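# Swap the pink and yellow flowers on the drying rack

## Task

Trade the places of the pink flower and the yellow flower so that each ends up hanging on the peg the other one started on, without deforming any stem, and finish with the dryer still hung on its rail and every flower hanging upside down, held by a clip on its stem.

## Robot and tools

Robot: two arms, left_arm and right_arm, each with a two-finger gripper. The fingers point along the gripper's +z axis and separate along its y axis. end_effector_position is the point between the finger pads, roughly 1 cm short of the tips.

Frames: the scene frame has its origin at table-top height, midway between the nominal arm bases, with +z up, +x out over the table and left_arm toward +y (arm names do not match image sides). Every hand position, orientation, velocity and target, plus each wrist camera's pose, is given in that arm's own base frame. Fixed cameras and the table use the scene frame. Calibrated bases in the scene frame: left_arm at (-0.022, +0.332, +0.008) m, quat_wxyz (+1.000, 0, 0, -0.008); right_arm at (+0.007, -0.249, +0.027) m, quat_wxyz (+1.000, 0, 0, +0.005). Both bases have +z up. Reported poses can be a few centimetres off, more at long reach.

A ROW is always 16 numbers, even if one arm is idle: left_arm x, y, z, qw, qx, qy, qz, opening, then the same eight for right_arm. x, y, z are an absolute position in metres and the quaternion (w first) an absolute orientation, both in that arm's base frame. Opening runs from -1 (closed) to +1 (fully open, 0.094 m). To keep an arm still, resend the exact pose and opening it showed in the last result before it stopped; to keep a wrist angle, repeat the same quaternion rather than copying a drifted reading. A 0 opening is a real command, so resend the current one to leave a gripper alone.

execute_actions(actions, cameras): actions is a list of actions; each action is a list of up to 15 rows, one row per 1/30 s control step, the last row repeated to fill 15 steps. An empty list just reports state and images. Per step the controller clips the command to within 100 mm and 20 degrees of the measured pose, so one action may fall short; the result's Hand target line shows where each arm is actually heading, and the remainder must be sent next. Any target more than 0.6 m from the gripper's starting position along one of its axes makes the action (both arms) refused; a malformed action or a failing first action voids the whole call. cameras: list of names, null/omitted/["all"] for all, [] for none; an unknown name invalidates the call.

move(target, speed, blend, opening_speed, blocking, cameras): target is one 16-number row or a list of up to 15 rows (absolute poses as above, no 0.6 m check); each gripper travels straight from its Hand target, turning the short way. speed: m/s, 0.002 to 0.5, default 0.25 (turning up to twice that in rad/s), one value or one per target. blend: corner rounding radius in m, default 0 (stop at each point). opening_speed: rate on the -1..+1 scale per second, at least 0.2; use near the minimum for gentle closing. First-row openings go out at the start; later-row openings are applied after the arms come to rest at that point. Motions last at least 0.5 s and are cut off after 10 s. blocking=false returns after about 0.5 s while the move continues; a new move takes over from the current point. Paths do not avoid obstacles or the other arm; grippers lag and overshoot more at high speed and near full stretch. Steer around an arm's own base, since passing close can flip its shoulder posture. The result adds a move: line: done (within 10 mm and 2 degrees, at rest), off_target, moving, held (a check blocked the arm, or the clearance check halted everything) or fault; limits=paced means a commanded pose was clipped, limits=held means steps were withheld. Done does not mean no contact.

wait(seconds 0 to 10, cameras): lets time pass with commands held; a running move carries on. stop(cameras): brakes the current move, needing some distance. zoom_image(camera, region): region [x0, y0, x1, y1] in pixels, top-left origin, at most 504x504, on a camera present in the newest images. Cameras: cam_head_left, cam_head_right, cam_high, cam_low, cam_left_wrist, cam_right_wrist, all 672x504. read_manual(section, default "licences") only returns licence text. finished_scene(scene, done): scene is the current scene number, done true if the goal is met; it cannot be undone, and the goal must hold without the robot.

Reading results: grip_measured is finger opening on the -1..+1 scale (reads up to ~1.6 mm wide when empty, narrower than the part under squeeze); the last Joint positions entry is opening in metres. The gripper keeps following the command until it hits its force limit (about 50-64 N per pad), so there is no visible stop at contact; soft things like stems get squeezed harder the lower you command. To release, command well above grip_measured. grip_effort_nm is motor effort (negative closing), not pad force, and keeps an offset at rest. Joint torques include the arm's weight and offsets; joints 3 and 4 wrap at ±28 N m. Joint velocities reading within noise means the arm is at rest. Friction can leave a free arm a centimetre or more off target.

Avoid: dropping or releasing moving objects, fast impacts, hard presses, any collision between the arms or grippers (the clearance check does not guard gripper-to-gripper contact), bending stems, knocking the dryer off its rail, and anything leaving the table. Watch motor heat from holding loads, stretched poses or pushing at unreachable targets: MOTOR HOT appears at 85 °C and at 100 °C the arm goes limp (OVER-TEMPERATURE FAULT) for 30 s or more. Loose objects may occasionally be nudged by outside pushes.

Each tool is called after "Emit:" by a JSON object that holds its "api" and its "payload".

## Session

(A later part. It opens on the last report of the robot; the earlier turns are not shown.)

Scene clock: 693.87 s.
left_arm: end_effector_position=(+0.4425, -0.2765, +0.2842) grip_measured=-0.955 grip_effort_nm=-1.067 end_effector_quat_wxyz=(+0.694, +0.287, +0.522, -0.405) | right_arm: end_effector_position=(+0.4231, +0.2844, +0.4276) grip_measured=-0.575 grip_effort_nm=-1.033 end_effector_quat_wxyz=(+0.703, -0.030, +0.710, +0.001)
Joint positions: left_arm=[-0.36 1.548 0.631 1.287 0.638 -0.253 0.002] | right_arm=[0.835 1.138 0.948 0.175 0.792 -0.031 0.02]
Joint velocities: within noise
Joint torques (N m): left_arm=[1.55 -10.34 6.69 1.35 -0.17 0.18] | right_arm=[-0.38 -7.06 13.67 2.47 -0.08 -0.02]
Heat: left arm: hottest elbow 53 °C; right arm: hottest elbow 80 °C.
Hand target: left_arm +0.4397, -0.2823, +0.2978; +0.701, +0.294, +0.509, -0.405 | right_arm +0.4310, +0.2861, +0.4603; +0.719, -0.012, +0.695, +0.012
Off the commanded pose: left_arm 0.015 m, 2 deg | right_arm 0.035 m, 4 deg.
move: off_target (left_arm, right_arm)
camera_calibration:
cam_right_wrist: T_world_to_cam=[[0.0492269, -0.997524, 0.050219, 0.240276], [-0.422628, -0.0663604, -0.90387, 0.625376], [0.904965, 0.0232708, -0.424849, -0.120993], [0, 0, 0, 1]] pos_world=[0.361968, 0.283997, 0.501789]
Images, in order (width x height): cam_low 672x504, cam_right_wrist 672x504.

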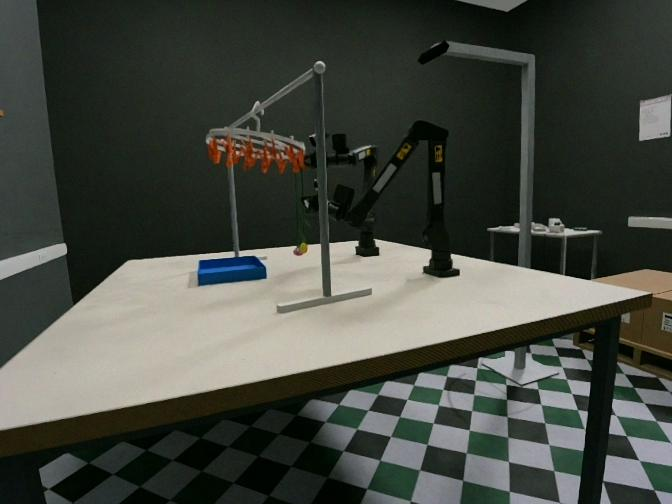

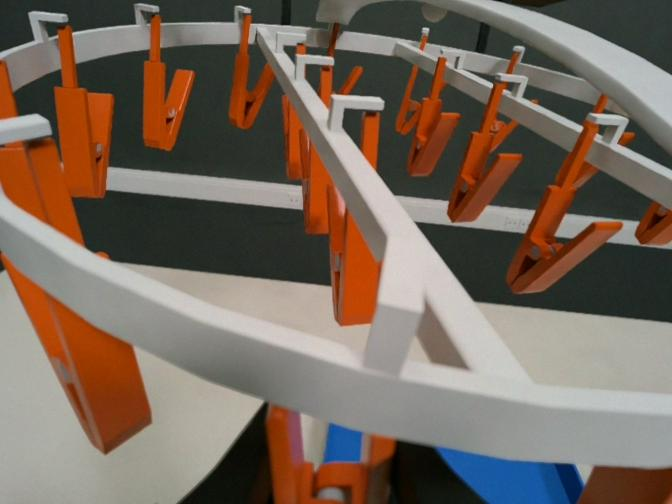

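Emit:
{"api": "move", "payload": {"target": [[0.4400, -0.2825, 0.312, 0.7006, 0.2939, 0.5090, -0.4045, -0.97, 0.4330, 0.2875, 0.461, 0.7192, -0.0121, 0.6946, 0.0126, -0.62]], "speed": 0.05, "cameras": ["cam_left_wrist", "cam_low"]}}

Emit:
{"api": "zoom_image", "payload": {"camera": "cam_low", "region": [285, 145, 315, 185]}}

Scene clock: 702.20 s.
left_arm: end_effector_position=(+0.4404, -0.2761, +0.2923) grip_measured=-0.955 grip_effort_nm=-1.062 end_effector_quat_wxyz=(+0.690, +0.286, +0.527, -0.406) | right_arm: end_effector_position=(+0.4231, +0.2844, +0.4276) grip_measured=-0.575 grip_effort_nm=-1.033 end_effector_quat_wxyz=(+0.703, -0.030, +0.710, +0.001)
Joint positions: left_arm=[-0.361 1.511 0.631 1.237 0.637 -0.253 0.002] | right_arm=[0.835 1.138 0.948 0.175 0.791 -0.031 0.02]
Joint velocities: within noise
Joint torques (N m): left_arm=[1.61 -10.23 7.69 1.39 -0.15 0.18] | right_arm=[-0.32 -7.12 13.7 2.5 -0.05 -0.01]
Heat: left arm: hottest elbow 52 °C; right arm: hottest elbow 80 °C.
Hand target: left_arm +0.4394, -0.2822, +0.3120; +0.701, +0.294, +0.509, -0.405 | right_arm +0.4310, +0.2861, +0.4603; +0.719, -0.012, +0.695, +0.012
Off the commanded pose: left_arm 0.021 m, 3 deg | right_arm 0.035 m, 4 deg.
move: off_target (left_arm, right_arm)
camera_calibration:
cam_left_wrist: T_world_to_cam=[[-0.857258, -0.514464, 0.0208818, 0.229301], [-0.094286, 0.116981, -0.988648, 0.401496], [0.506181, -0.849495, -0.14879, -0.323461], [0, 0, 0, 1]] pos_world=[0.398156, -0.203779, 0.344023]
Images, in order (width x height): cam_low 672x504, cam_left_wrist 672x504.

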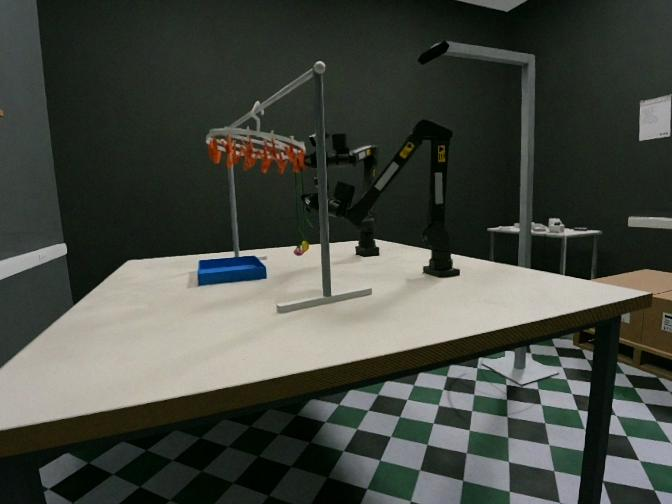

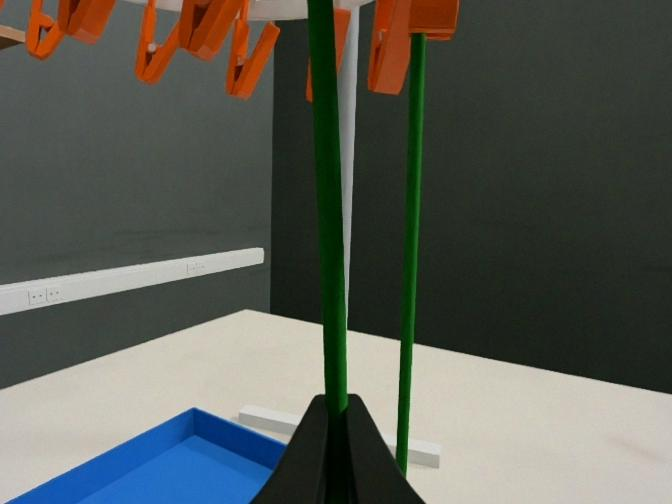

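Scaled by 12.600 from the camera's 672x504 image, which has a finer 960x720 frame.

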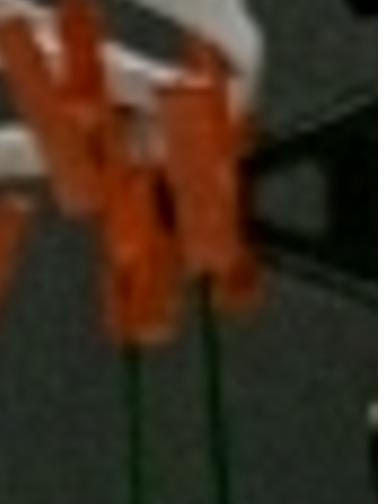

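Emit:
{"api": "move", "payload": {"target": [[0.4430, -0.2820, 0.250, 0.7006, 0.2939, 0.5090, -0.4045, -0.97, 0.4330, 0.2875, 0.461, 0.7192, -0.0121, 0.6946, 0.0126, -0.62]], "speed": 0.05, "cameras": ["cam_left_wrist", "cam_low"]}}

Emit:
{"api": "zoom_image", "payload": {"camera": "cam_low", "region": [285, 145, 315, 185]}}

Scene clock: 714.43 s.
left_arm: end_effector_position=(+0.4458, -0.2781, +0.2514) grip_measured=-0.955 grip_effort_nm=-1.067 end_effector_quat_wxyz=(+0.698, +0.289, +0.516, -0.404) | right_arm: end_effector_position=(+0.4231, +0.2844, +0.4277) grip_measured=-0.575 grip_effort_nm=-1.028 end_effector_quat_wxyz=(+0.703, -0.030, +0.710, +0.001)
Joint positions: left_arm=[-0.361 1.664 0.625 1.423 0.637 -0.251 0.002] | right_arm=[0.835 1.138 0.948 0.175 0.791 -0.031 0.02]
Joint velocities: within noise
Joint torques (N m): left_arm=[1.96 -8.76 4.94 2.62 -0.03 0.14] | right_arm=[-0.21 -6.83 13.67 2.47 -0.05 0]
Heat: left arm: hottest elbow 51 °C; right arm: hottest elbow 81 °C.
Hand target: left_arm +0.4430, -0.2819, +0.2500; +0.701, +0.294, +0.509, -0.404 | right_arm +0.4310, +0.2861, +0.4603; +0.719, -0.012, +0.694, +0.012
Off the commanded pose: left_arm 0.005 m, 1 deg | right_arm 0.035 m, 4 deg.
move: off_target (right_arm)
camera_calibration:
cam_left_wrist: T_world_to_cam=[[-0.857282, -0.514841, 0.0024936, 0.238278], [-0.0680585, 0.108523, -0.991761, 0.348556], [0.510329, -0.850389, -0.128074, -0.341334], [0, 0, 0, 1]] pos_world=[0.402186, -0.205418, 0.301374]
Images, in order (width x height): cam_low 672x504, cam_left_wrist 672x504.

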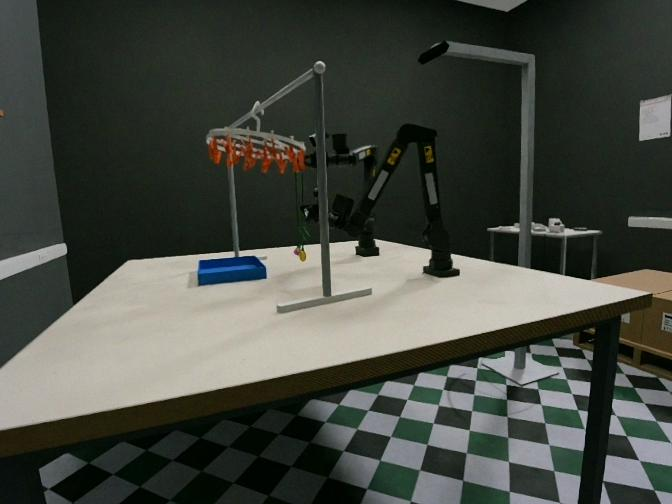

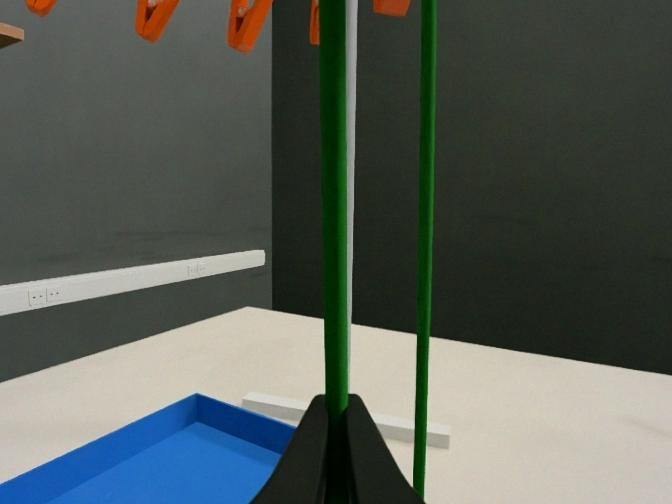

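Scaled by 12.600 from the camera's 672x504 image, which has a finer 960x720 frame.

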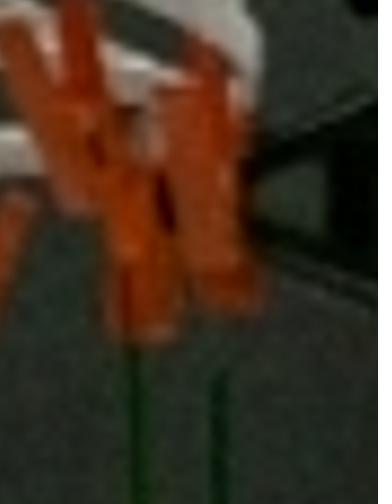

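Emit:
{"api": "move", "payload": {"target": [[0.4430, -0.2830, 0.295, 0.7006, 0.2939, 0.5090, -0.4045, -0.97, 0.4330, 0.2875, 0.461, 0.7192, -0.0121, 0.6946, 0.0126, -0.62]], "speed": 0.05, "cameras": ["cam_left_wrist", "cam_low"]}}

Emit:
{"api": "zoom_image", "payload": {"camera": "cam_low", "region": [285, 145, 315, 185]}}

Scene clock: 721.13 s.
left_arm: end_effector_position=(+0.4421, -0.2767, +0.2767) grip_measured=-0.955 grip_effort_nm=-1.067 end_effector_quat_wxyz=(+0.691, +0.287, +0.525, -0.405) | right_arm: end_effector_position=(+0.4232, +0.2845, +0.4286) grip_measured=-0.575 grip_effort_nm=-1.038 end_effector_quat_wxyz=(+0.704, -0.030, +0.710, +0.001)
Joint positions: left_arm=[-0.361 1.562 0.625 1.297 0.637 -0.251 0.002] | right_arm=[0.835 1.138 0.95 0.176 0.791 -0.031 0.02]
Joint velocities: within noise
Joint torques (N m): left_arm=[1.79 -10.34 7.38 1.39 -0.11 0.15] | right_arm=[-0.26 -6.95 13.63 2.39 -0.06 -0.01]
Heat: left arm: hottest elbow 51 °C; right arm: hottest elbow 81 °C.
Hand target: left_arm +0.4426, -0.2827, +0.2949; +0.701, +0.294, +0.509, -0.405 | right_arm +0.4311, +0.2861, +0.4603; +0.719, -0.012, +0.695, +0.012
Off the commanded pose: left_arm 0.019 m, 2 deg | right_arm 0.034 m, 3 deg.
move: off_target (left_arm, right_arm)
camera_calibration:
cam_left_wrist: T_world_to_cam=[[-0.857058, -0.514926, 0.0173964, 0.231528], [-0.0903276, 0.116931, -0.989024, 0.384664], [0.507239, -0.849223, -0.146728, -0.328181], [0, 0, 0, 1]] pos_world=[0.399645, -0.204458, 0.328261]
Images, in order (width x height): cam_low 672x504, cam_left_wrist 672x504.

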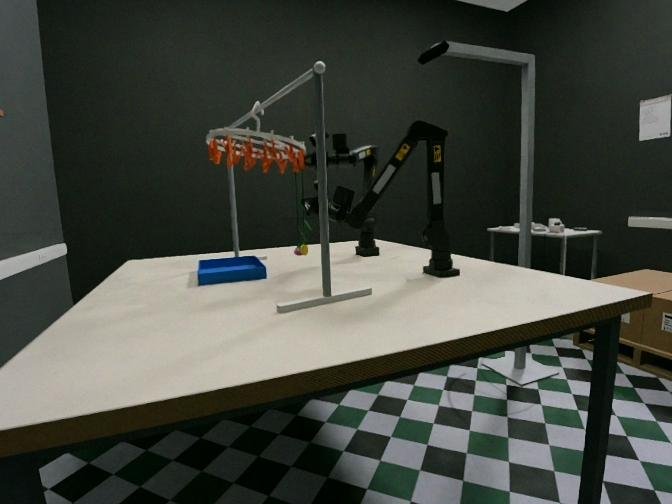

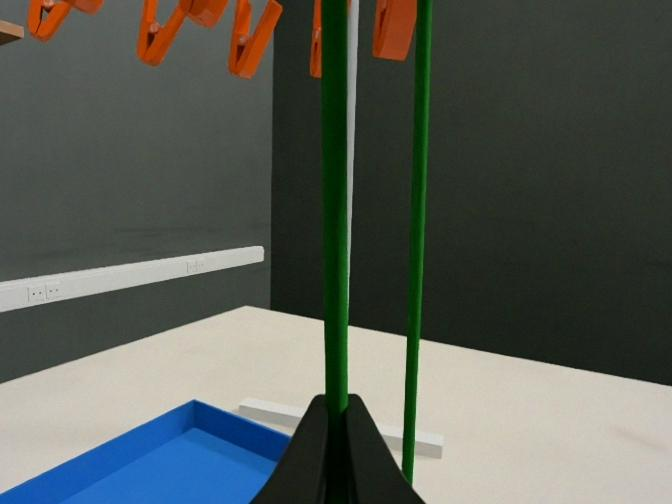

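Scaled by 12.600 from the camera's 672x504 image, which has a finer 960x720 frame.

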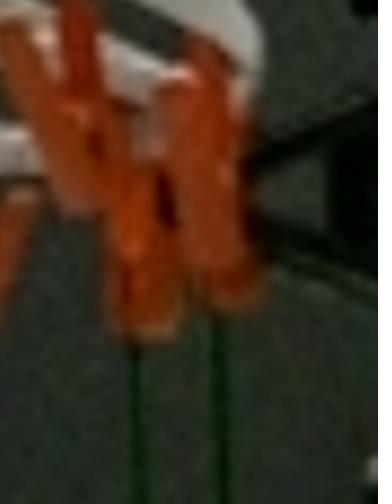

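Emit:
{"api": "move", "payload": {"target": [[0.4430, -0.2830, 0.304, 0.7006, 0.2939, 0.5090, -0.4045, -0.97, 0.4330, 0.2875, 0.461, 0.7192, -0.0121, 0.6946, 0.0126, -0.62]], "speed": 0.05, "cameras": ["cam_left_wrist", "cam_low", "cam_right_wrist"]}}

Emit:
{"api": "zoom_image", "payload": {"camera": "cam_low", "region": [285, 145, 315, 185]}}

Scene clock: 727.37 s.
left_arm: end_effector_position=(+0.4410, -0.2763, +0.2821) grip_measured=-0.955 grip_effort_nm=-1.062 end_effector_quat_wxyz=(+0.689, +0.286, +0.528, -0.405) | right_arm: end_effector_position=(+0.4232, +0.2845, +0.4286) grip_measured=-0.575 grip_effort_nm=-1.038 end_effector_quat_wxyz=(+0.704, -0.030, +0.710, +0.001)
Joint positions: left_arm=[-0.361 1.538 0.625 1.266 0.637 -0.251 0.002] | right_arm=[0.835 1.138 0.95 0.176 0.791 -0.031 0.02]
Joint velocities: within noise
Joint torques (N m): left_arm=[1.79 -10.34 8.01 1.46 -0.1 0.14] | right_arm=[-0.26 -7.06 13.55 2.44 -0.05 0]
Heat: left arm: hottest elbow 51 °C; right arm: hottest elbow 79 °C.
Hand target: left_arm +0.4423, -0.2825, +0.3040; +0.701, +0.294, +0.509, -0.405 | right_arm +0.4311, +0.2861, +0.4603; +0.719, -0.012, +0.695, +0.012
Off the commanded pose: left_arm 0.023 m, 3 deg | right_arm 0.034 m, 3 deg.
move: off_target (left_arm, right_arm)
camera_calibration:
cam_left_wrist: T_world_to_cam=[[-0.856917, -0.514979, 0.0221257, 0.229274], [-0.0973835, 0.119594, -0.988035, 0.393363], [0.506171, -0.848819, -0.152633, -0.324212], [0, 0, 0, 1]] pos_world=[0.398882, -0.20417, 0.334098]
cam_right_wrist: T_world_to_cam=[[0.0495317, -0.997589, 0.0485986, 0.240957], [-0.421218, -0.0649839, -0.904629, 0.625674], [0.905606, 0.0243373, -0.423421, -0.121819], [0, 0, 0, 1]] pos_world=[0.36193, 0.284, 0.502712]
Images, in order (width x height): cam_low 672x504, cam_left_wrist 672x504, cam_right_wrist 672x504.

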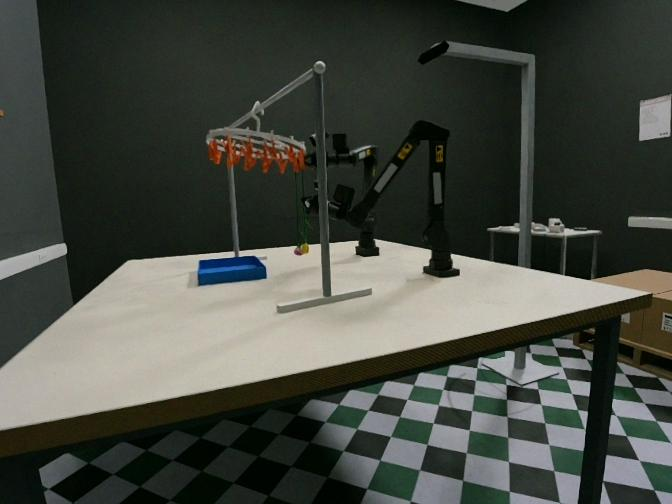

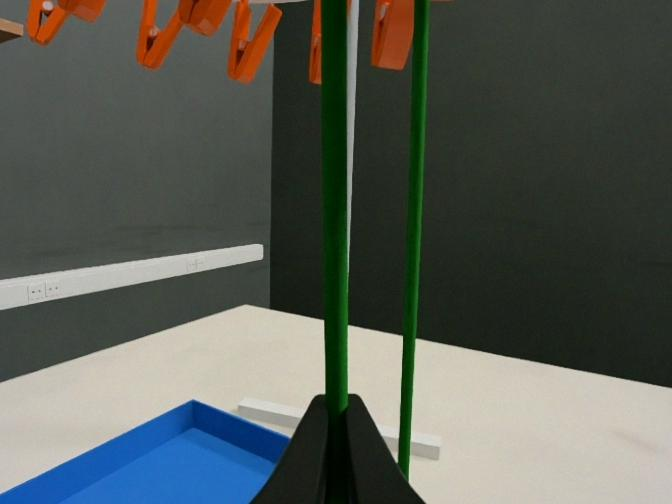

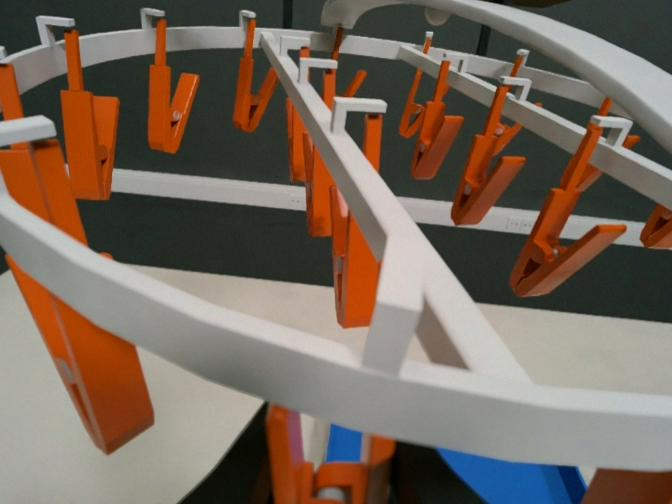

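Scaled by 12.600 from the camera's 672x504 image, which has a finer 960x720 frame.

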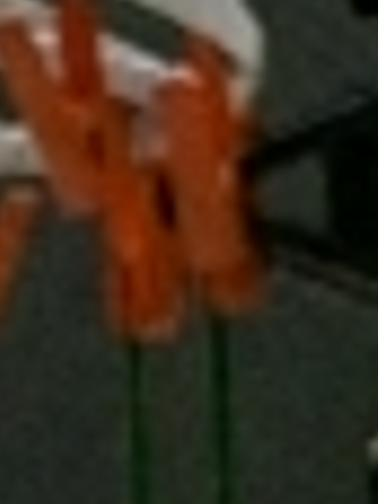

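Emit:
{"api": "move", "payload": {"target": [0.4430, -0.2830, 0.308, 0.7006, 0.2939, 0.5090, -0.4045, -0.97, 0.4330, 0.2875, 0.461, 0.7192, -0.0121, 0.6946, 0.0126, -0.62], "speed": 0.03, "cameras": ["cam_low", "cam_left_wrist", "cam_right_wrist"]}}

Scene clock: 744.60 s.
left_arm: end_effector_position=(+0.4405, -0.2761, +0.2843) grip_measured=-0.955 grip_effort_nm=-1.067 end_effector_quat_wxyz=(+0.688, +0.286, +0.530, -0.406) | right_arm: end_effector_position=(+0.4232, +0.2845, +0.4286) grip_measured=-0.575 grip_effort_nm=-1.033 end_effector_quat_wxyz=(+0.704, -0.030, +0.710, +0.001)
Joint positions: left_arm=[-0.361 1.528 0.625 1.252 0.637 -0.251 0.002] | right_arm=[0.835 1.138 0.95 0.176 0.791 -0.031 0.02]
Joint velocities: within noise
Joint torques (N m): left_arm=[1.73 -10.29 8.27 1.33 -0.1 0.14] | right_arm=[-0.15 -7 13.57 2.4 -0.06 -0.01]
Heat: left arm: hottest elbow 52 °C; right arm: hottest elbow 75 °C.
Hand target: left_arm +0.4421, -0.2824, +0.3081; +0.701, +0.294, +0.509, -0.405 | right_arm +0.4311, +0.2861, +0.4603; +0.719, -0.012, +0.695, +0.012
Off the commanded pose: left_arm 0.025 m, 3 deg | right_arm 0.034 m, 3 deg.
move: off_target (left_arm, right_arm)
camera_calibration:
cam_left_wrist: T_world_to_cam=[[-0.856843, -0.515007, 0.0242535, 0.228222], [-0.100556, 0.120792, -0.987572, 0.397144], [0.505677, -0.848633, -0.155287, -0.322395], [0, 0, 0, 1]] pos_world=[0.398513, -0.204031, 0.336609]
cam_right_wrist: T_world_to_cam=[[0.0495317, -0.997589, 0.0485986, 0.240957], [-0.421218, -0.0649839, -0.904629, 0.625674], [0.905606, 0.0243373, -0.423421, -0.121819], [0, 0, 0, 1]] pos_world=[0.36193, 0.284, 0.502712]
Images, in order (width x height): cam_low 672x504, cam_left_wrist 672x504, cam_right_wrist 672x504.

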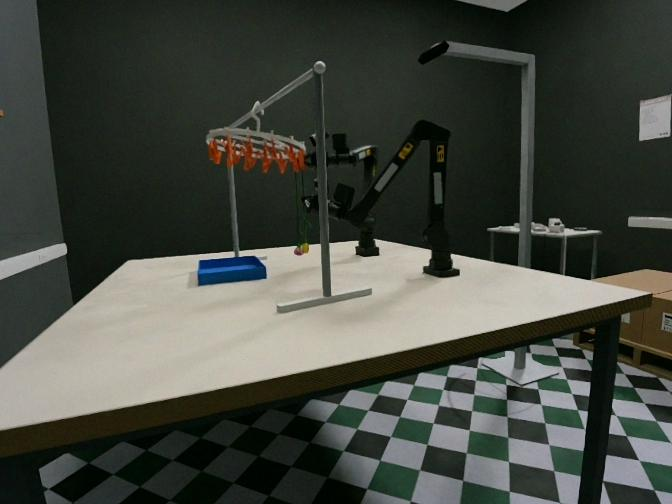

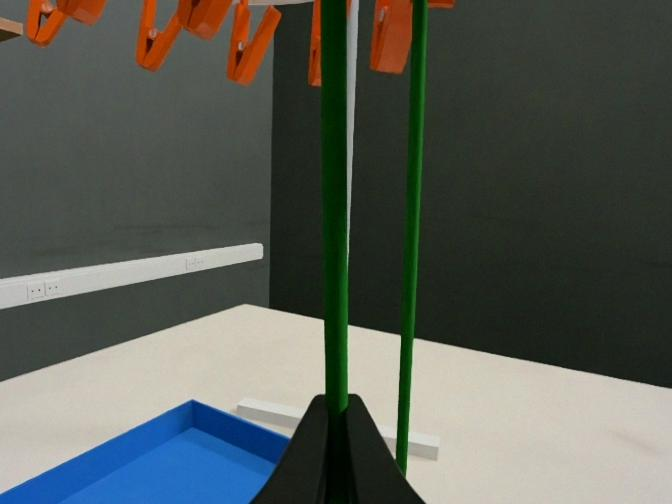

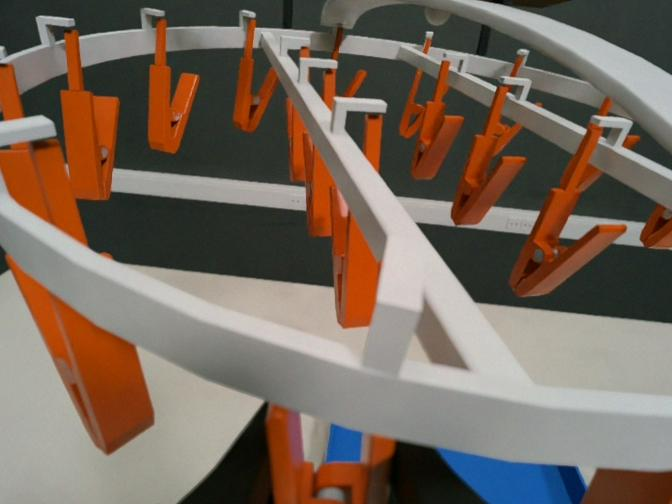

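Emit:
{"api": "move", "payload": {"target": [0.4430, -0.2830, 0.308, 0.7006, 0.2939, 0.5090, -0.4045, -0.97, 0.4330, 0.2875, 0.461, 0.7192, -0.0121, 0.6946, 0.0126, -0.1], "speed": 0.03, "opening_speed": 0.3, "cameras": ["cam_low", "cam_left_wrist", "cam_right_wrist"]}}

Emit:
{"api": "zoom_image", "payload": {"camera": "cam_low", "region": [285, 140, 325, 190]}}

Scene clock: 749.20 s.
left_arm: end_effector_position=(+0.4404, -0.2760, +0.2846) grip_measured=-0.955 grip_effort_nm=-1.062 end_effector_quat_wxyz=(+0.688, +0.286, +0.530, -0.406) | right_arm: end_effector_position=(+0.4233, +0.2847, +0.4284) grip_measured=-0.102 grip_effort_nm=0.076 end_effector_quat_wxyz=(+0.704, -0.030, +0.710, +0.001)
Joint positions: left_arm=[-0.361 1.527 0.625 1.252 0.637 -0.251 0.002] | right_arm=[0.835 1.139 0.95 0.176 0.791 -0.031 0.042]
Joint velocities: within noise
Joint torques (N m): left_arm=[1.85 -10.23 8.28 1.4 -0.1 0.14] | right_arm=[-0.09 -7.24 13.6 2.44 -0.04 -0.01]
Heat: left arm: hottest elbow 52 °C; right arm: hottest elbow 74 °C.
Hand target: left_arm +0.4422, -0.2824, +0.3080; +0.701, +0.294, +0.509, -0.405 | right_arm +0.4311, +0.2861, +0.4603; +0.719, -0.012, +0.695, +0.012
Off the commanded pose: left_arm 0.025 m, 3 deg | right_arm 0.034 m, 3 deg.
move: off_target (left_arm, right_arm)
camera_calibration:
cam_left_wrist: T_world_to_cam=[[-0.856851, -0.515004, 0.0240171, 0.228231], [-0.100204, 0.120659, -0.987624, 0.397247], [0.505732, -0.848653, -0.154992, -0.322394], [0, 0, 0, 1]] pos_world=[0.398411, -0.203992, 0.33688]
cam_right_wrist: T_world_to_cam=[[0.0499249, -0.997557, 0.0488644, 0.240822], [-0.421428, -0.0653974, -0.904501, 0.625703], [0.905487, 0.0245643, -0.423663, -0.121876], [0, 0, 0, 1]] pos_world=[0.362023, 0.284147, 0.502547]
Images, in order (width x height): cam_low 672x504, cam_left_wrist 672x504, cam_right_wrist 672x504.

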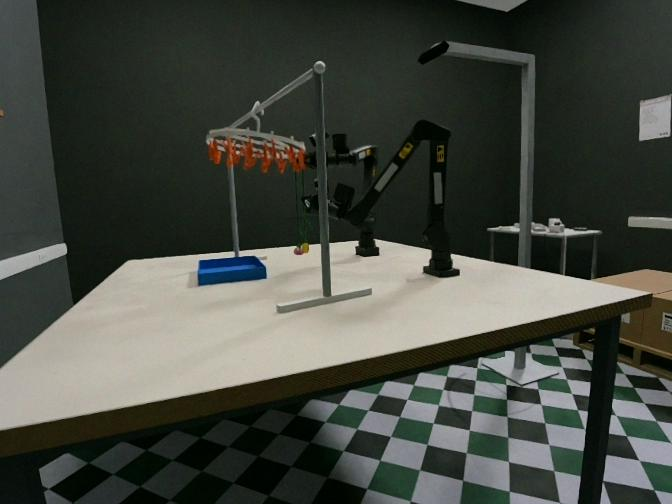

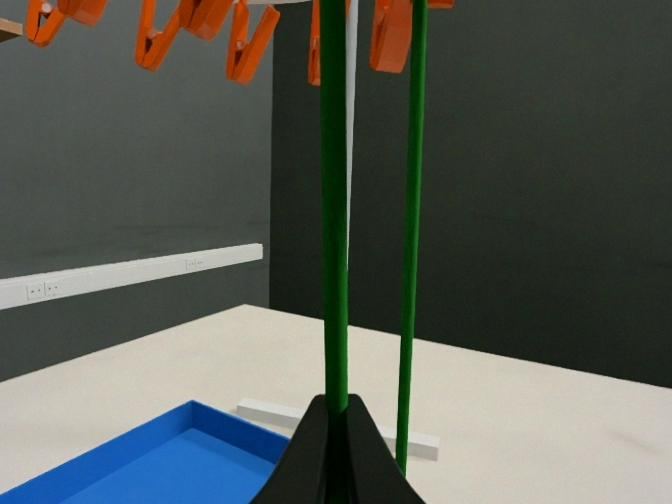

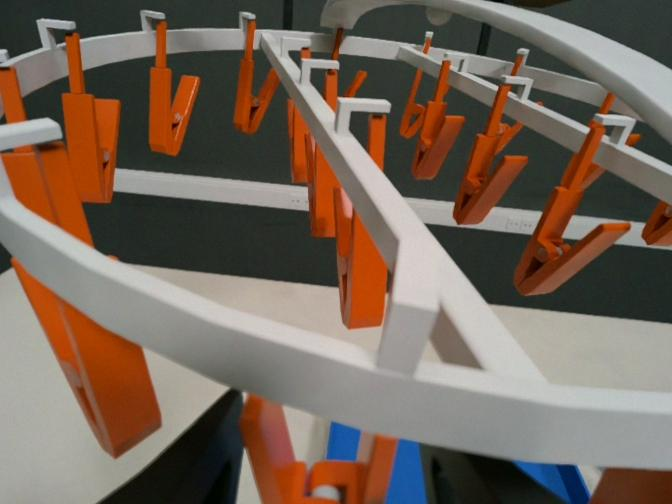

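Scaled by 10.080 from the camera's 672x504 image, which has a finer 960x720 frame.

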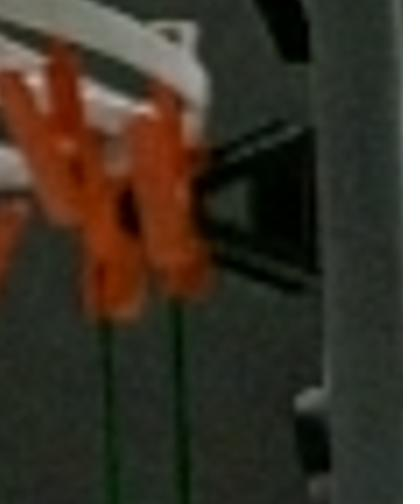

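Emit:
{"api": "move", "payload": {"target": [[0.4430, -0.2830, 0.308, 0.7006, 0.2939, 0.5090, -0.4045, -0.97, 0.4030, 0.2862, 0.460, 0.7192, -0.0121, 0.6946, 0.0126, -0.1],[0.4430, -0.2830, 0.308, 0.7006, 0.2939, 0.5090, -0.4045, -0.97, 0.3300, 0.2820, 0.456, 0.7071, 0, 0.7071, 0, 0.0]], "speed": [0.04, 0.07], "opening_speed": 0.4, "blend": [0.01, 0], "cameras": ["cam_left_wrist", "cam_right_wrist"]}}

Emit:
{"api": "zoom_image", "payload": {"camera": "cam_right_wrist", "region": [200, 120, 480, 400]}}

Scene clock: 755.70 s.
left_arm: end_effector_position=(+0.4395, -0.2757, +0.2875) grip_measured=-0.955 grip_effort_nm=-1.067 end_effector_quat_wxyz=(+0.689, +0.287, +0.527, -0.405) | right_arm: end_effector_position=(+0.3342, +0.2812, +0.4603) grip_measured=-0.002 grip_effort_nm=0.071 end_effector_quat_wxyz=(+0.709, +0.001, +0.705, -0.005)
Joint positions: left_arm=[-0.361 1.521 0.625 1.251 0.637 -0.251 0.002] | right_arm=[1.051 0.989 0.922 0.08 1.059 -0.016 0.047]
Joint velocities: within noise
Joint torques (N m): left_arm=[1.79 -9.7 8.34 1.4 -0.1 0.14] | right_arm=[1.26 -6.07 8.38 1.33 0.11 0.19]
Heat: left arm: hottest elbow 53 °C; right arm: hottest elbow 73 °C.
Hand target: left_arm +0.4423, -0.2825, +0.3080; +0.701, +0.294, +0.509, -0.405 | right_arm +0.3301, +0.2820, +0.4560; +0.707, +0.000, +0.707, +0.000
Off the commanded pose: left_arm 0.022 m, 3 deg | right_arm 0.006 m, 1 deg.
move: off_target (left_arm)
camera_calibration:
cam_left_wrist: T_world_to_cam=[[-0.856963, -0.514961, 0.0207071, 0.228622], [-0.0952675, 0.118796, -0.988338, 0.397433], [0.506496, -0.848942, -0.150862, -0.322869], [0, 0, 0, 1]] pos_world=[0.397315, -0.203579, 0.339355]
cam_right_wrist: T_world_to_cam=[[-0.00241169, -0.999895, 0.0143214, 0.274254], [-0.410066, -0.0120731, -0.911976, 0.601398], [0.912052, -0.00807212, -0.409994, -0.0268837], [0, 0, 0, 1]] pos_world=[0.271794, 0.281268, 0.533511]
Images, in order (width x height): cam_left_wrist 672x504, cam_right_wrist 672x504.

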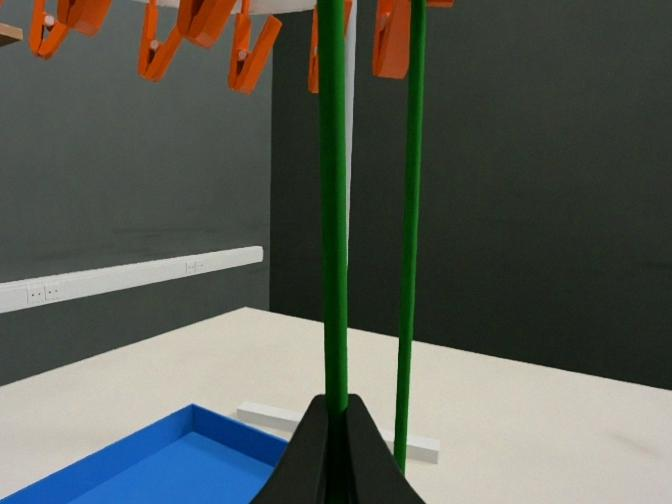

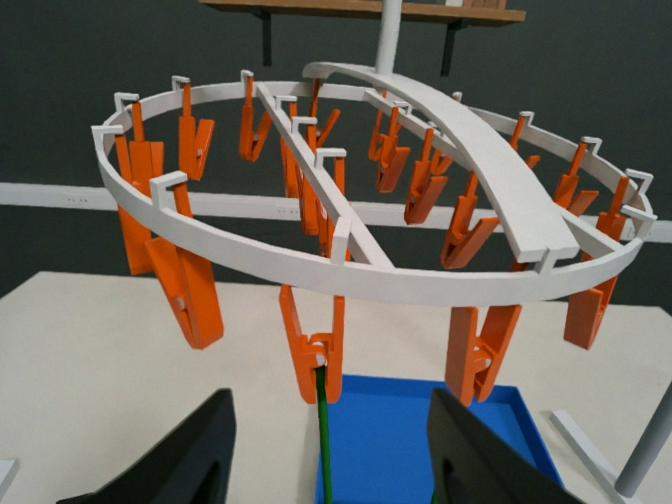

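Scaled by 1.800 from the camera's 672x504 image, which has a finer 960x720 frame.

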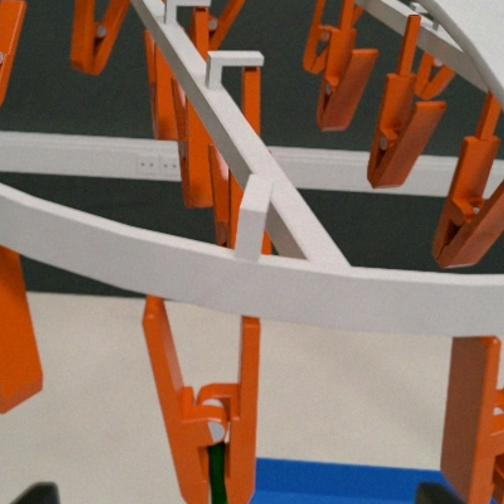

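Emit:
{"api": "zoom_image", "payload": {"camera": "cam_right_wrist", "region": [260, 270, 560, 504]}}

Scaled by 1.680 from the camera's 672x504 image, which has a finer 960x720 frame.

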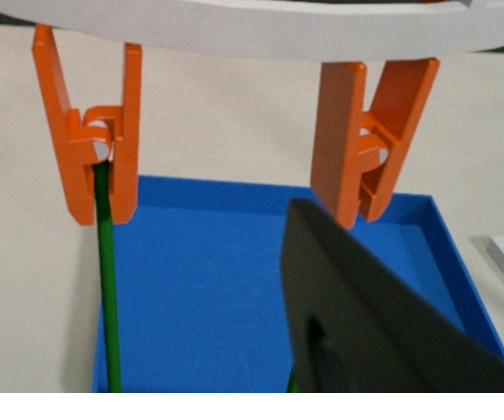

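Emit:
{"api": "move", "payload": {"target": [0.4430, -0.2830, 0.306, 0.7006, 0.2939, 0.5090, -0.4045, -0.97, 0.3200, 0.2100, 0.455, 0.7053, -0.0493, 0.7053, 0.0493, 0.0], "speed": 0.08, "cameras": ["cam_right_wrist"]}}

Emit:
{"api": "zoom_image", "payload": {"camera": "cam_right_wrist", "region": [200, 270, 480, 504]}}

Scene clock: 770.33 s.
left_arm: end_effector_position=(+0.4395, -0.2757, +0.2875) grip_measured=-0.955 grip_effort_nm=-1.062 end_effector_quat_wxyz=(+0.689, +0.287, +0.527, -0.405) | right_arm: end_effector_position=(+0.3182, +0.2134, +0.4624) grip_measured=-0.001 grip_effort_nm=0.071 end_effector_quat_wxyz=(+0.710, -0.053, +0.701, +0.051)
Joint positions: left_arm=[-0.361 1.521 0.625 1.251 0.637 -0.251 0.002] | right_arm=[0.906 0.728 0.796 -0.051 0.758 -0.016 0.047]
Joint velocities: within noise
Joint torques (N m): left_arm=[1.79 -9.29 8.24 1.7 -0.11 0.15] | right_arm=[-0.26 -1.44 8.42 1.63 -0.09 0.18]
Heat: left arm: hottest elbow 53 °C; right arm: hottest elbow 70 °C.
Hand target: left_arm +0.4424, -0.2826, +0.3060; +0.701, +0.294, +0.509, -0.404 | right_arm +0.3200, +0.2101, +0.4549; +0.705, -0.049, +0.705, +0.049
Off the commanded pose: left_arm 0.020 m, 3 deg | right_arm 0.008 m, 1 deg.
move: off_target (left_arm)
camera_calibration:
cam_right_wrist: T_world_to_cam=[[0.152126, -0.988278, 0.0128351, 0.155445], [-0.397591, -0.0730804, -0.914648, 0.606258], [0.904864, 0.134039, -0.404047, -0.0428414], [0, 0, 0, 1]] pos_world=[0.256161, 0.20367, 0.535208]
Images, in order (width x height): cam_right_wrist 672x504.

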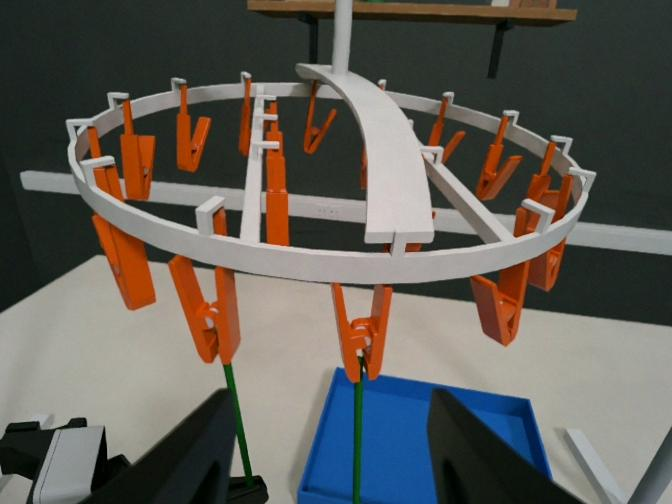

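Scaled by 1.800 from the camera's 672x504 image, which has a finer 960x720 frame.

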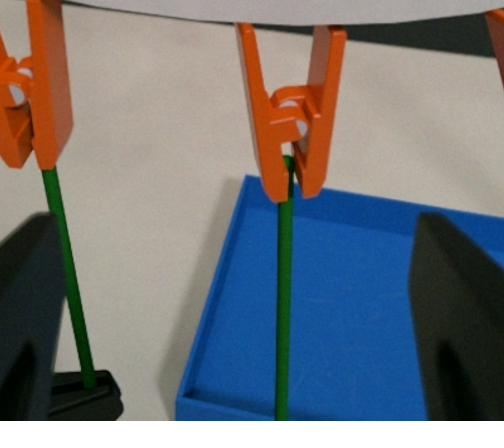

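Emit:
{"api": "move", "payload": {"target": [0.4430, -0.2830, 0.297, 0.7006, 0.2939, 0.5090, -0.4045, -0.97, 0.3200, 0.2100, 0.455, 0.7053, -0.0493, 0.7053, 0.0493, 0.0], "speed": 0.03, "cameras": ["cam_left_wrist"]}}

Emit:
{"api": "move", "payload": {"target": [0.4430, -0.2830, 0.297, 0.7006, 0.2939, 0.5090, -0.4045, -0.45, 0.3200, 0.2100, 0.455, 0.7053, -0.0493, 0.7053, 0.0493, 0.0], "speed": 0.03, "opening_speed": 0.2, "cameras": ["cam_left_wrist", "cam_right_wrist"]}}

Scene clock: 775.80 s.
left_arm: end_effector_position=(+0.4396, -0.2758, +0.2869) grip_measured=-0.955 grip_effort_nm=-1.062 end_effector_quat_wxyz=(+0.690, +0.287, +0.526, -0.405) | right_arm: end_effector_position=(+0.3182, +0.2134, +0.4623) grip_measured=-0.001 grip_effort_nm=0.071 end_effector_quat_wxyz=(+0.710, -0.053, +0.701, +0.051)
Joint positions: left_arm=[-0.361 1.525 0.625 1.257 0.637 -0.251 0.002] | right_arm=[0.906 0.728 0.796 -0.051 0.758 -0.015 0.047]
Joint velocities: within noise
Joint torques (N m): left_arm=[1.73 -7.82 7.76 2.67 -0.11 0.15] | right_arm=[-0.26 -1.49 8.4 1.55 -0.07 0.17]
Heat: left arm: hottest elbow 53 °C; right arm: hottest elbow 70 °C.
Hand target: left_arm +0.4426, -0.2827, +0.2969; +0.701, +0.294, +0.509, -0.404 | right_arm +0.3200, +0.2101, +0.4549; +0.705, -0.049, +0.705, +0.049
Off the commanded pose: left_arm 0.013 m, 2 deg | right_arm 0.008 m, 1 deg.
move: off_target (left_arm)
camera_calibration:
cam_left_wrist: T_world_to_cam=[[-0.857013, -0.514943, 0.0190518, 0.229209], [-0.0927979, 0.117863, -0.988684, 0.395645], [0.50687, -0.849083, -0.148796, -0.323843], [0, 0, 0, 1]] pos_world=[0.397297, -0.203572, 0.338615]
Images, in order (width x height): cam_left_wrist 672x504.

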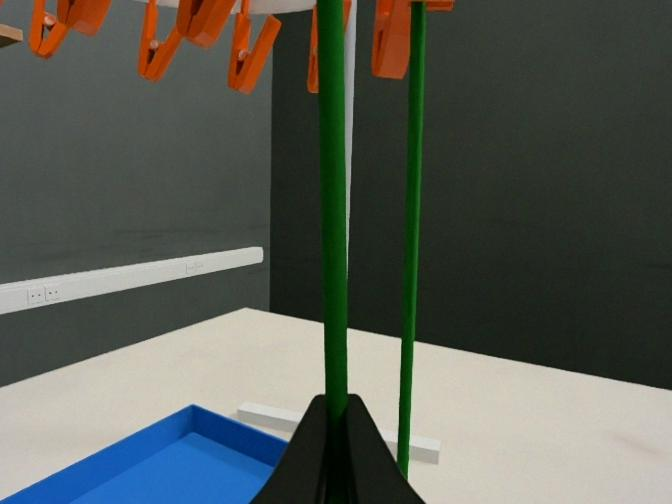

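Scene clock: 778.67 s.
left_arm: end_effector_position=(+0.4395, -0.2757, +0.2872) grip_measured=-0.453 grip_effort_nm=0.056 end_effector_quat_wxyz=(+0.691, +0.287, +0.526, -0.405) | right_arm: end_effector_position=(+0.3182, +0.2134, +0.4623) grip_measured=-0.001 grip_effort_nm=0.071 end_effector_quat_wxyz=(+0.710, -0.053, +0.701, +0.051)
Joint positions: left_arm=[-0.361 1.525 0.625 1.259 0.637 -0.251 0.026] | right_arm=[0.906 0.728 0.796 -0.051 0.758 -0.015 0.047]
Joint velocities: within noise
Joint torques (N m): left_arm=[1.79 -7.77 7.76 2.62 -0.11 0.15] | right_arm=[-0.38 -1.26 8.39 1.59 -0.08 0.18]
Heat: left arm: hottest elbow 53 °C; right arm: hottest elbow 70 °C.
Hand target: left_arm +0.4426, -0.2827, +0.2969; +0.701, +0.294, +0.509, -0.404 | right_arm +0.3200, +0.2101, +0.4549; +0.705, -0.049, +0.705, +0.049
Off the commanded pose: left_arm 0.013 m, 2 deg | right_arm 0.008 m, 1 deg.
move: off_target (left_arm)
camera_calibration:
cam_left_wrist: T_world_to_cam=[[-0.857039, -0.514933, 0.0181059, 0.229419], [-0.0913864, 0.11733, -0.988879, 0.395219], [0.507082, -0.849163, -0.147615, -0.324164], [0, 0, 0, 1]] pos_world=[0.397117, -0.203504, 0.338818]
cam_right_wrist: T_world_to_cam=[[0.152138, -0.988274, 0.0129753, 0.155379], [-0.398072, -0.0732861, -0.914422, 0.606213], [0.904651, 0.133953, -0.404554, -0.0425838], [0, 0, 0, 1]] pos_world=[0.256201, 0.203688, 0.535091]
Images, in order (width x height): cam_left_wrist 672x504, cam_right_wrist 672x504.

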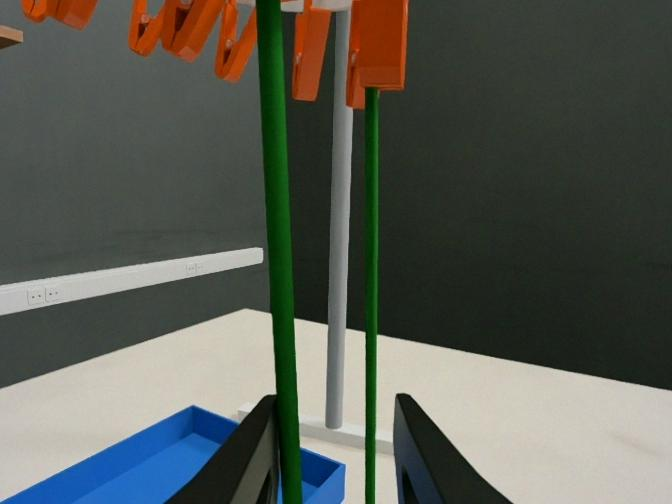

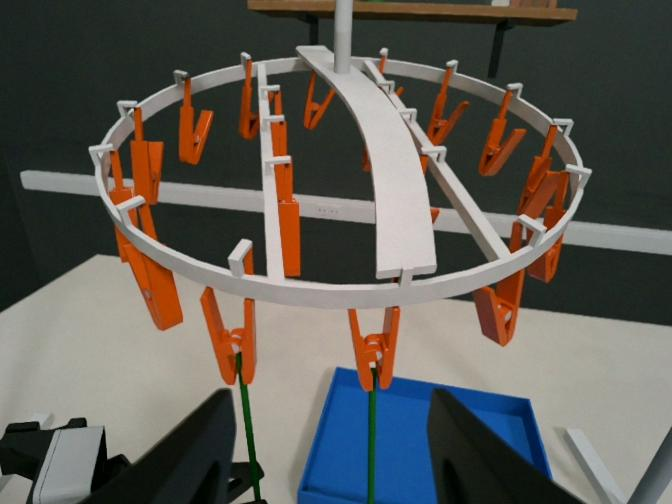

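Emit:
{"api": "move", "payload": {"target": [0.4520, -0.2775, 0.297, 0.7006, 0.2939, 0.5090, -0.4045, -0.45, 0.3200, 0.2100, 0.455, 0.7053, -0.0493, 0.7053, 0.0493, 0.0], "speed": 0.02, "cameras": ["cam_left_wrist"]}}

Scene clock: 781.77 s.
left_arm: end_effector_position=(+0.4389, -0.2779, +0.2809) grip_measured=-0.452 grip_effort_nm=0.051 end_effector_quat_wxyz=(+0.685, +0.293, +0.528, -0.409) | right_arm: end_effector_position=(+0.3182, +0.2134, +0.4623) grip_measured=-0.001 grip_effort_nm=0.071 end_effector_quat_wxyz=(+0.710, -0.053, +0.701, +0.051)
Joint positions: left_arm=[-0.361 1.538 0.625 1.263 0.654 -0.251 0.026] | right_arm=[0.906 0.728 0.796 -0.051 0.758 -0.015 0.047]
Joint velocities: within noise
Joint torques (N m): left_arm=[3.31 -7.82 8.84 2.54 0.03 0.04] | right_arm=[-0.26 -1.26 8.4 1.55 -0.08 0.18]
Heat: left arm: hottest elbow 53 °C; right arm: hottest elbow 69 °C.
Hand target: left_arm +0.4511, -0.2770, +0.2969; +0.701, +0.294, +0.509, -0.404 | right_arm +0.3200, +0.2101, +0.4549; +0.705, -0.049, +0.705, +0.049
Off the commanded pose: left_arm 0.021 m, 3 deg | right_arm 0.008 m, 1 deg.
move: off_target (left_arm)
camera_calibration:
cam_left_wrist: T_world_to_cam=[[-0.864731, -0.501852, 0.0196371, 0.234459], [-0.0963335, 0.127363, -0.987167, 0.393634], [0.492911, -0.855525, -0.15848, -0.31912], [0, 0, 0, 1]] pos_world=[0.397962, -0.205486, 0.333404]
Images, in order (width x height): cam_left_wrist 672x504.

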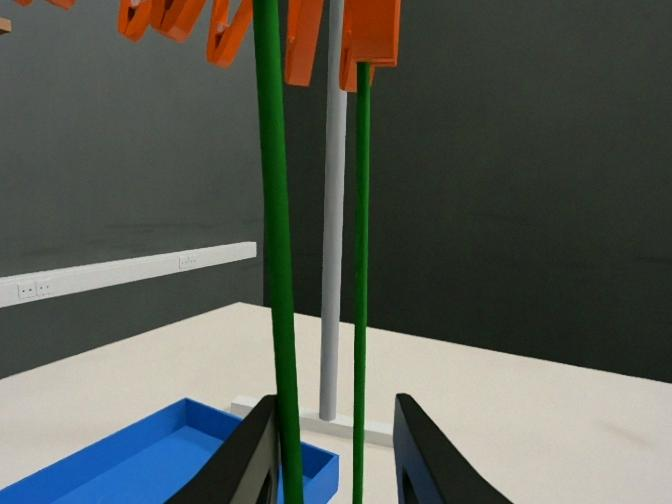

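Emit:
{"api": "move", "payload": {"target": [0.4620, -0.2700, 0.302, 0.7006, 0.2939, 0.5090, -0.4045, -0.35, 0.3200, 0.2100, 0.455, 0.7053, -0.0493, 0.7053, 0.0493, 0.0], "speed": 0.02, "opening_speed": 0.2, "cameras": ["cam_left_wrist"]}}

Scene clock: 784.47 s.
left_arm: end_effector_position=(+0.4474, -0.2706, +0.2873) grip_measured=-0.352 grip_effort_nm=0.056 end_effector_quat_wxyz=(+0.689, +0.295, +0.523, -0.406) | right_arm: end_effector_position=(+0.3182, +0.2134, +0.4623) grip_measured=-0.001 grip_effort_nm=0.076 end_effector_quat_wxyz=(+0.710, -0.053, +0.701, +0.051)
Joint positions: left_arm=[-0.335 1.541 0.646 1.263 0.678 -0.255 0.03] | right_arm=[0.906 0.728 0.796 -0.051 0.758 -0.015 0.047]
Joint velocities: within noise
Joint torques (N m): left_arm=[3.43 -8 9.01 2.13 0.01 -0.03] | right_arm=[-0.09 -1.38 8.39 1.57 -0.08 0.18]
Heat: left arm: hottest elbow 54 °C; right arm: hottest elbow 69 °C.
Hand target: left_arm +0.4610, -0.2694, +0.3019; +0.701, +0.294, +0.509, -0.404 | right_arm +0.3200, +0.2101, +0.4549; +0.705, -0.049, +0.705, +0.049
Off the commanded pose: left_arm 0.021 m, 2 deg | right_arm 0.008 m, 1 deg.
move: off_target (left_arm)
camera_calibration:
cam_left_wrist: T_world_to_cam=[[-0.864213, -0.503088, 0.00621739, 0.248603], [-0.0810979, 0.127094, -0.98857, 0.393343], [0.496547, -0.854839, -0.150636, -0.319744], [0, 0, 0, 1]] pos_world=[0.405513, -0.198252, 0.339137]
Images, in order (width x height): cam_left_wrist 672x504.

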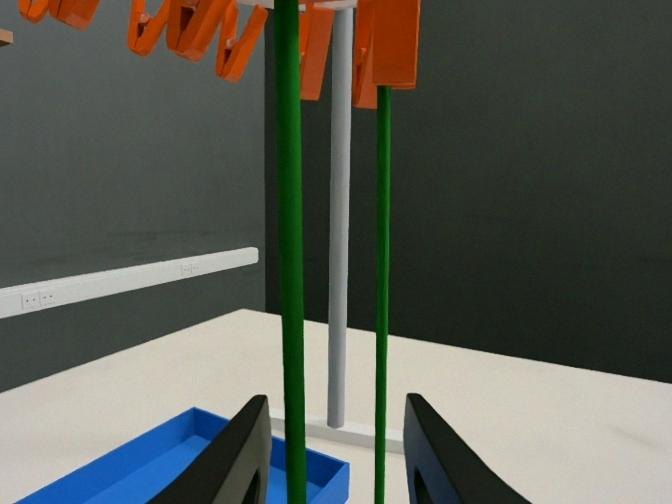

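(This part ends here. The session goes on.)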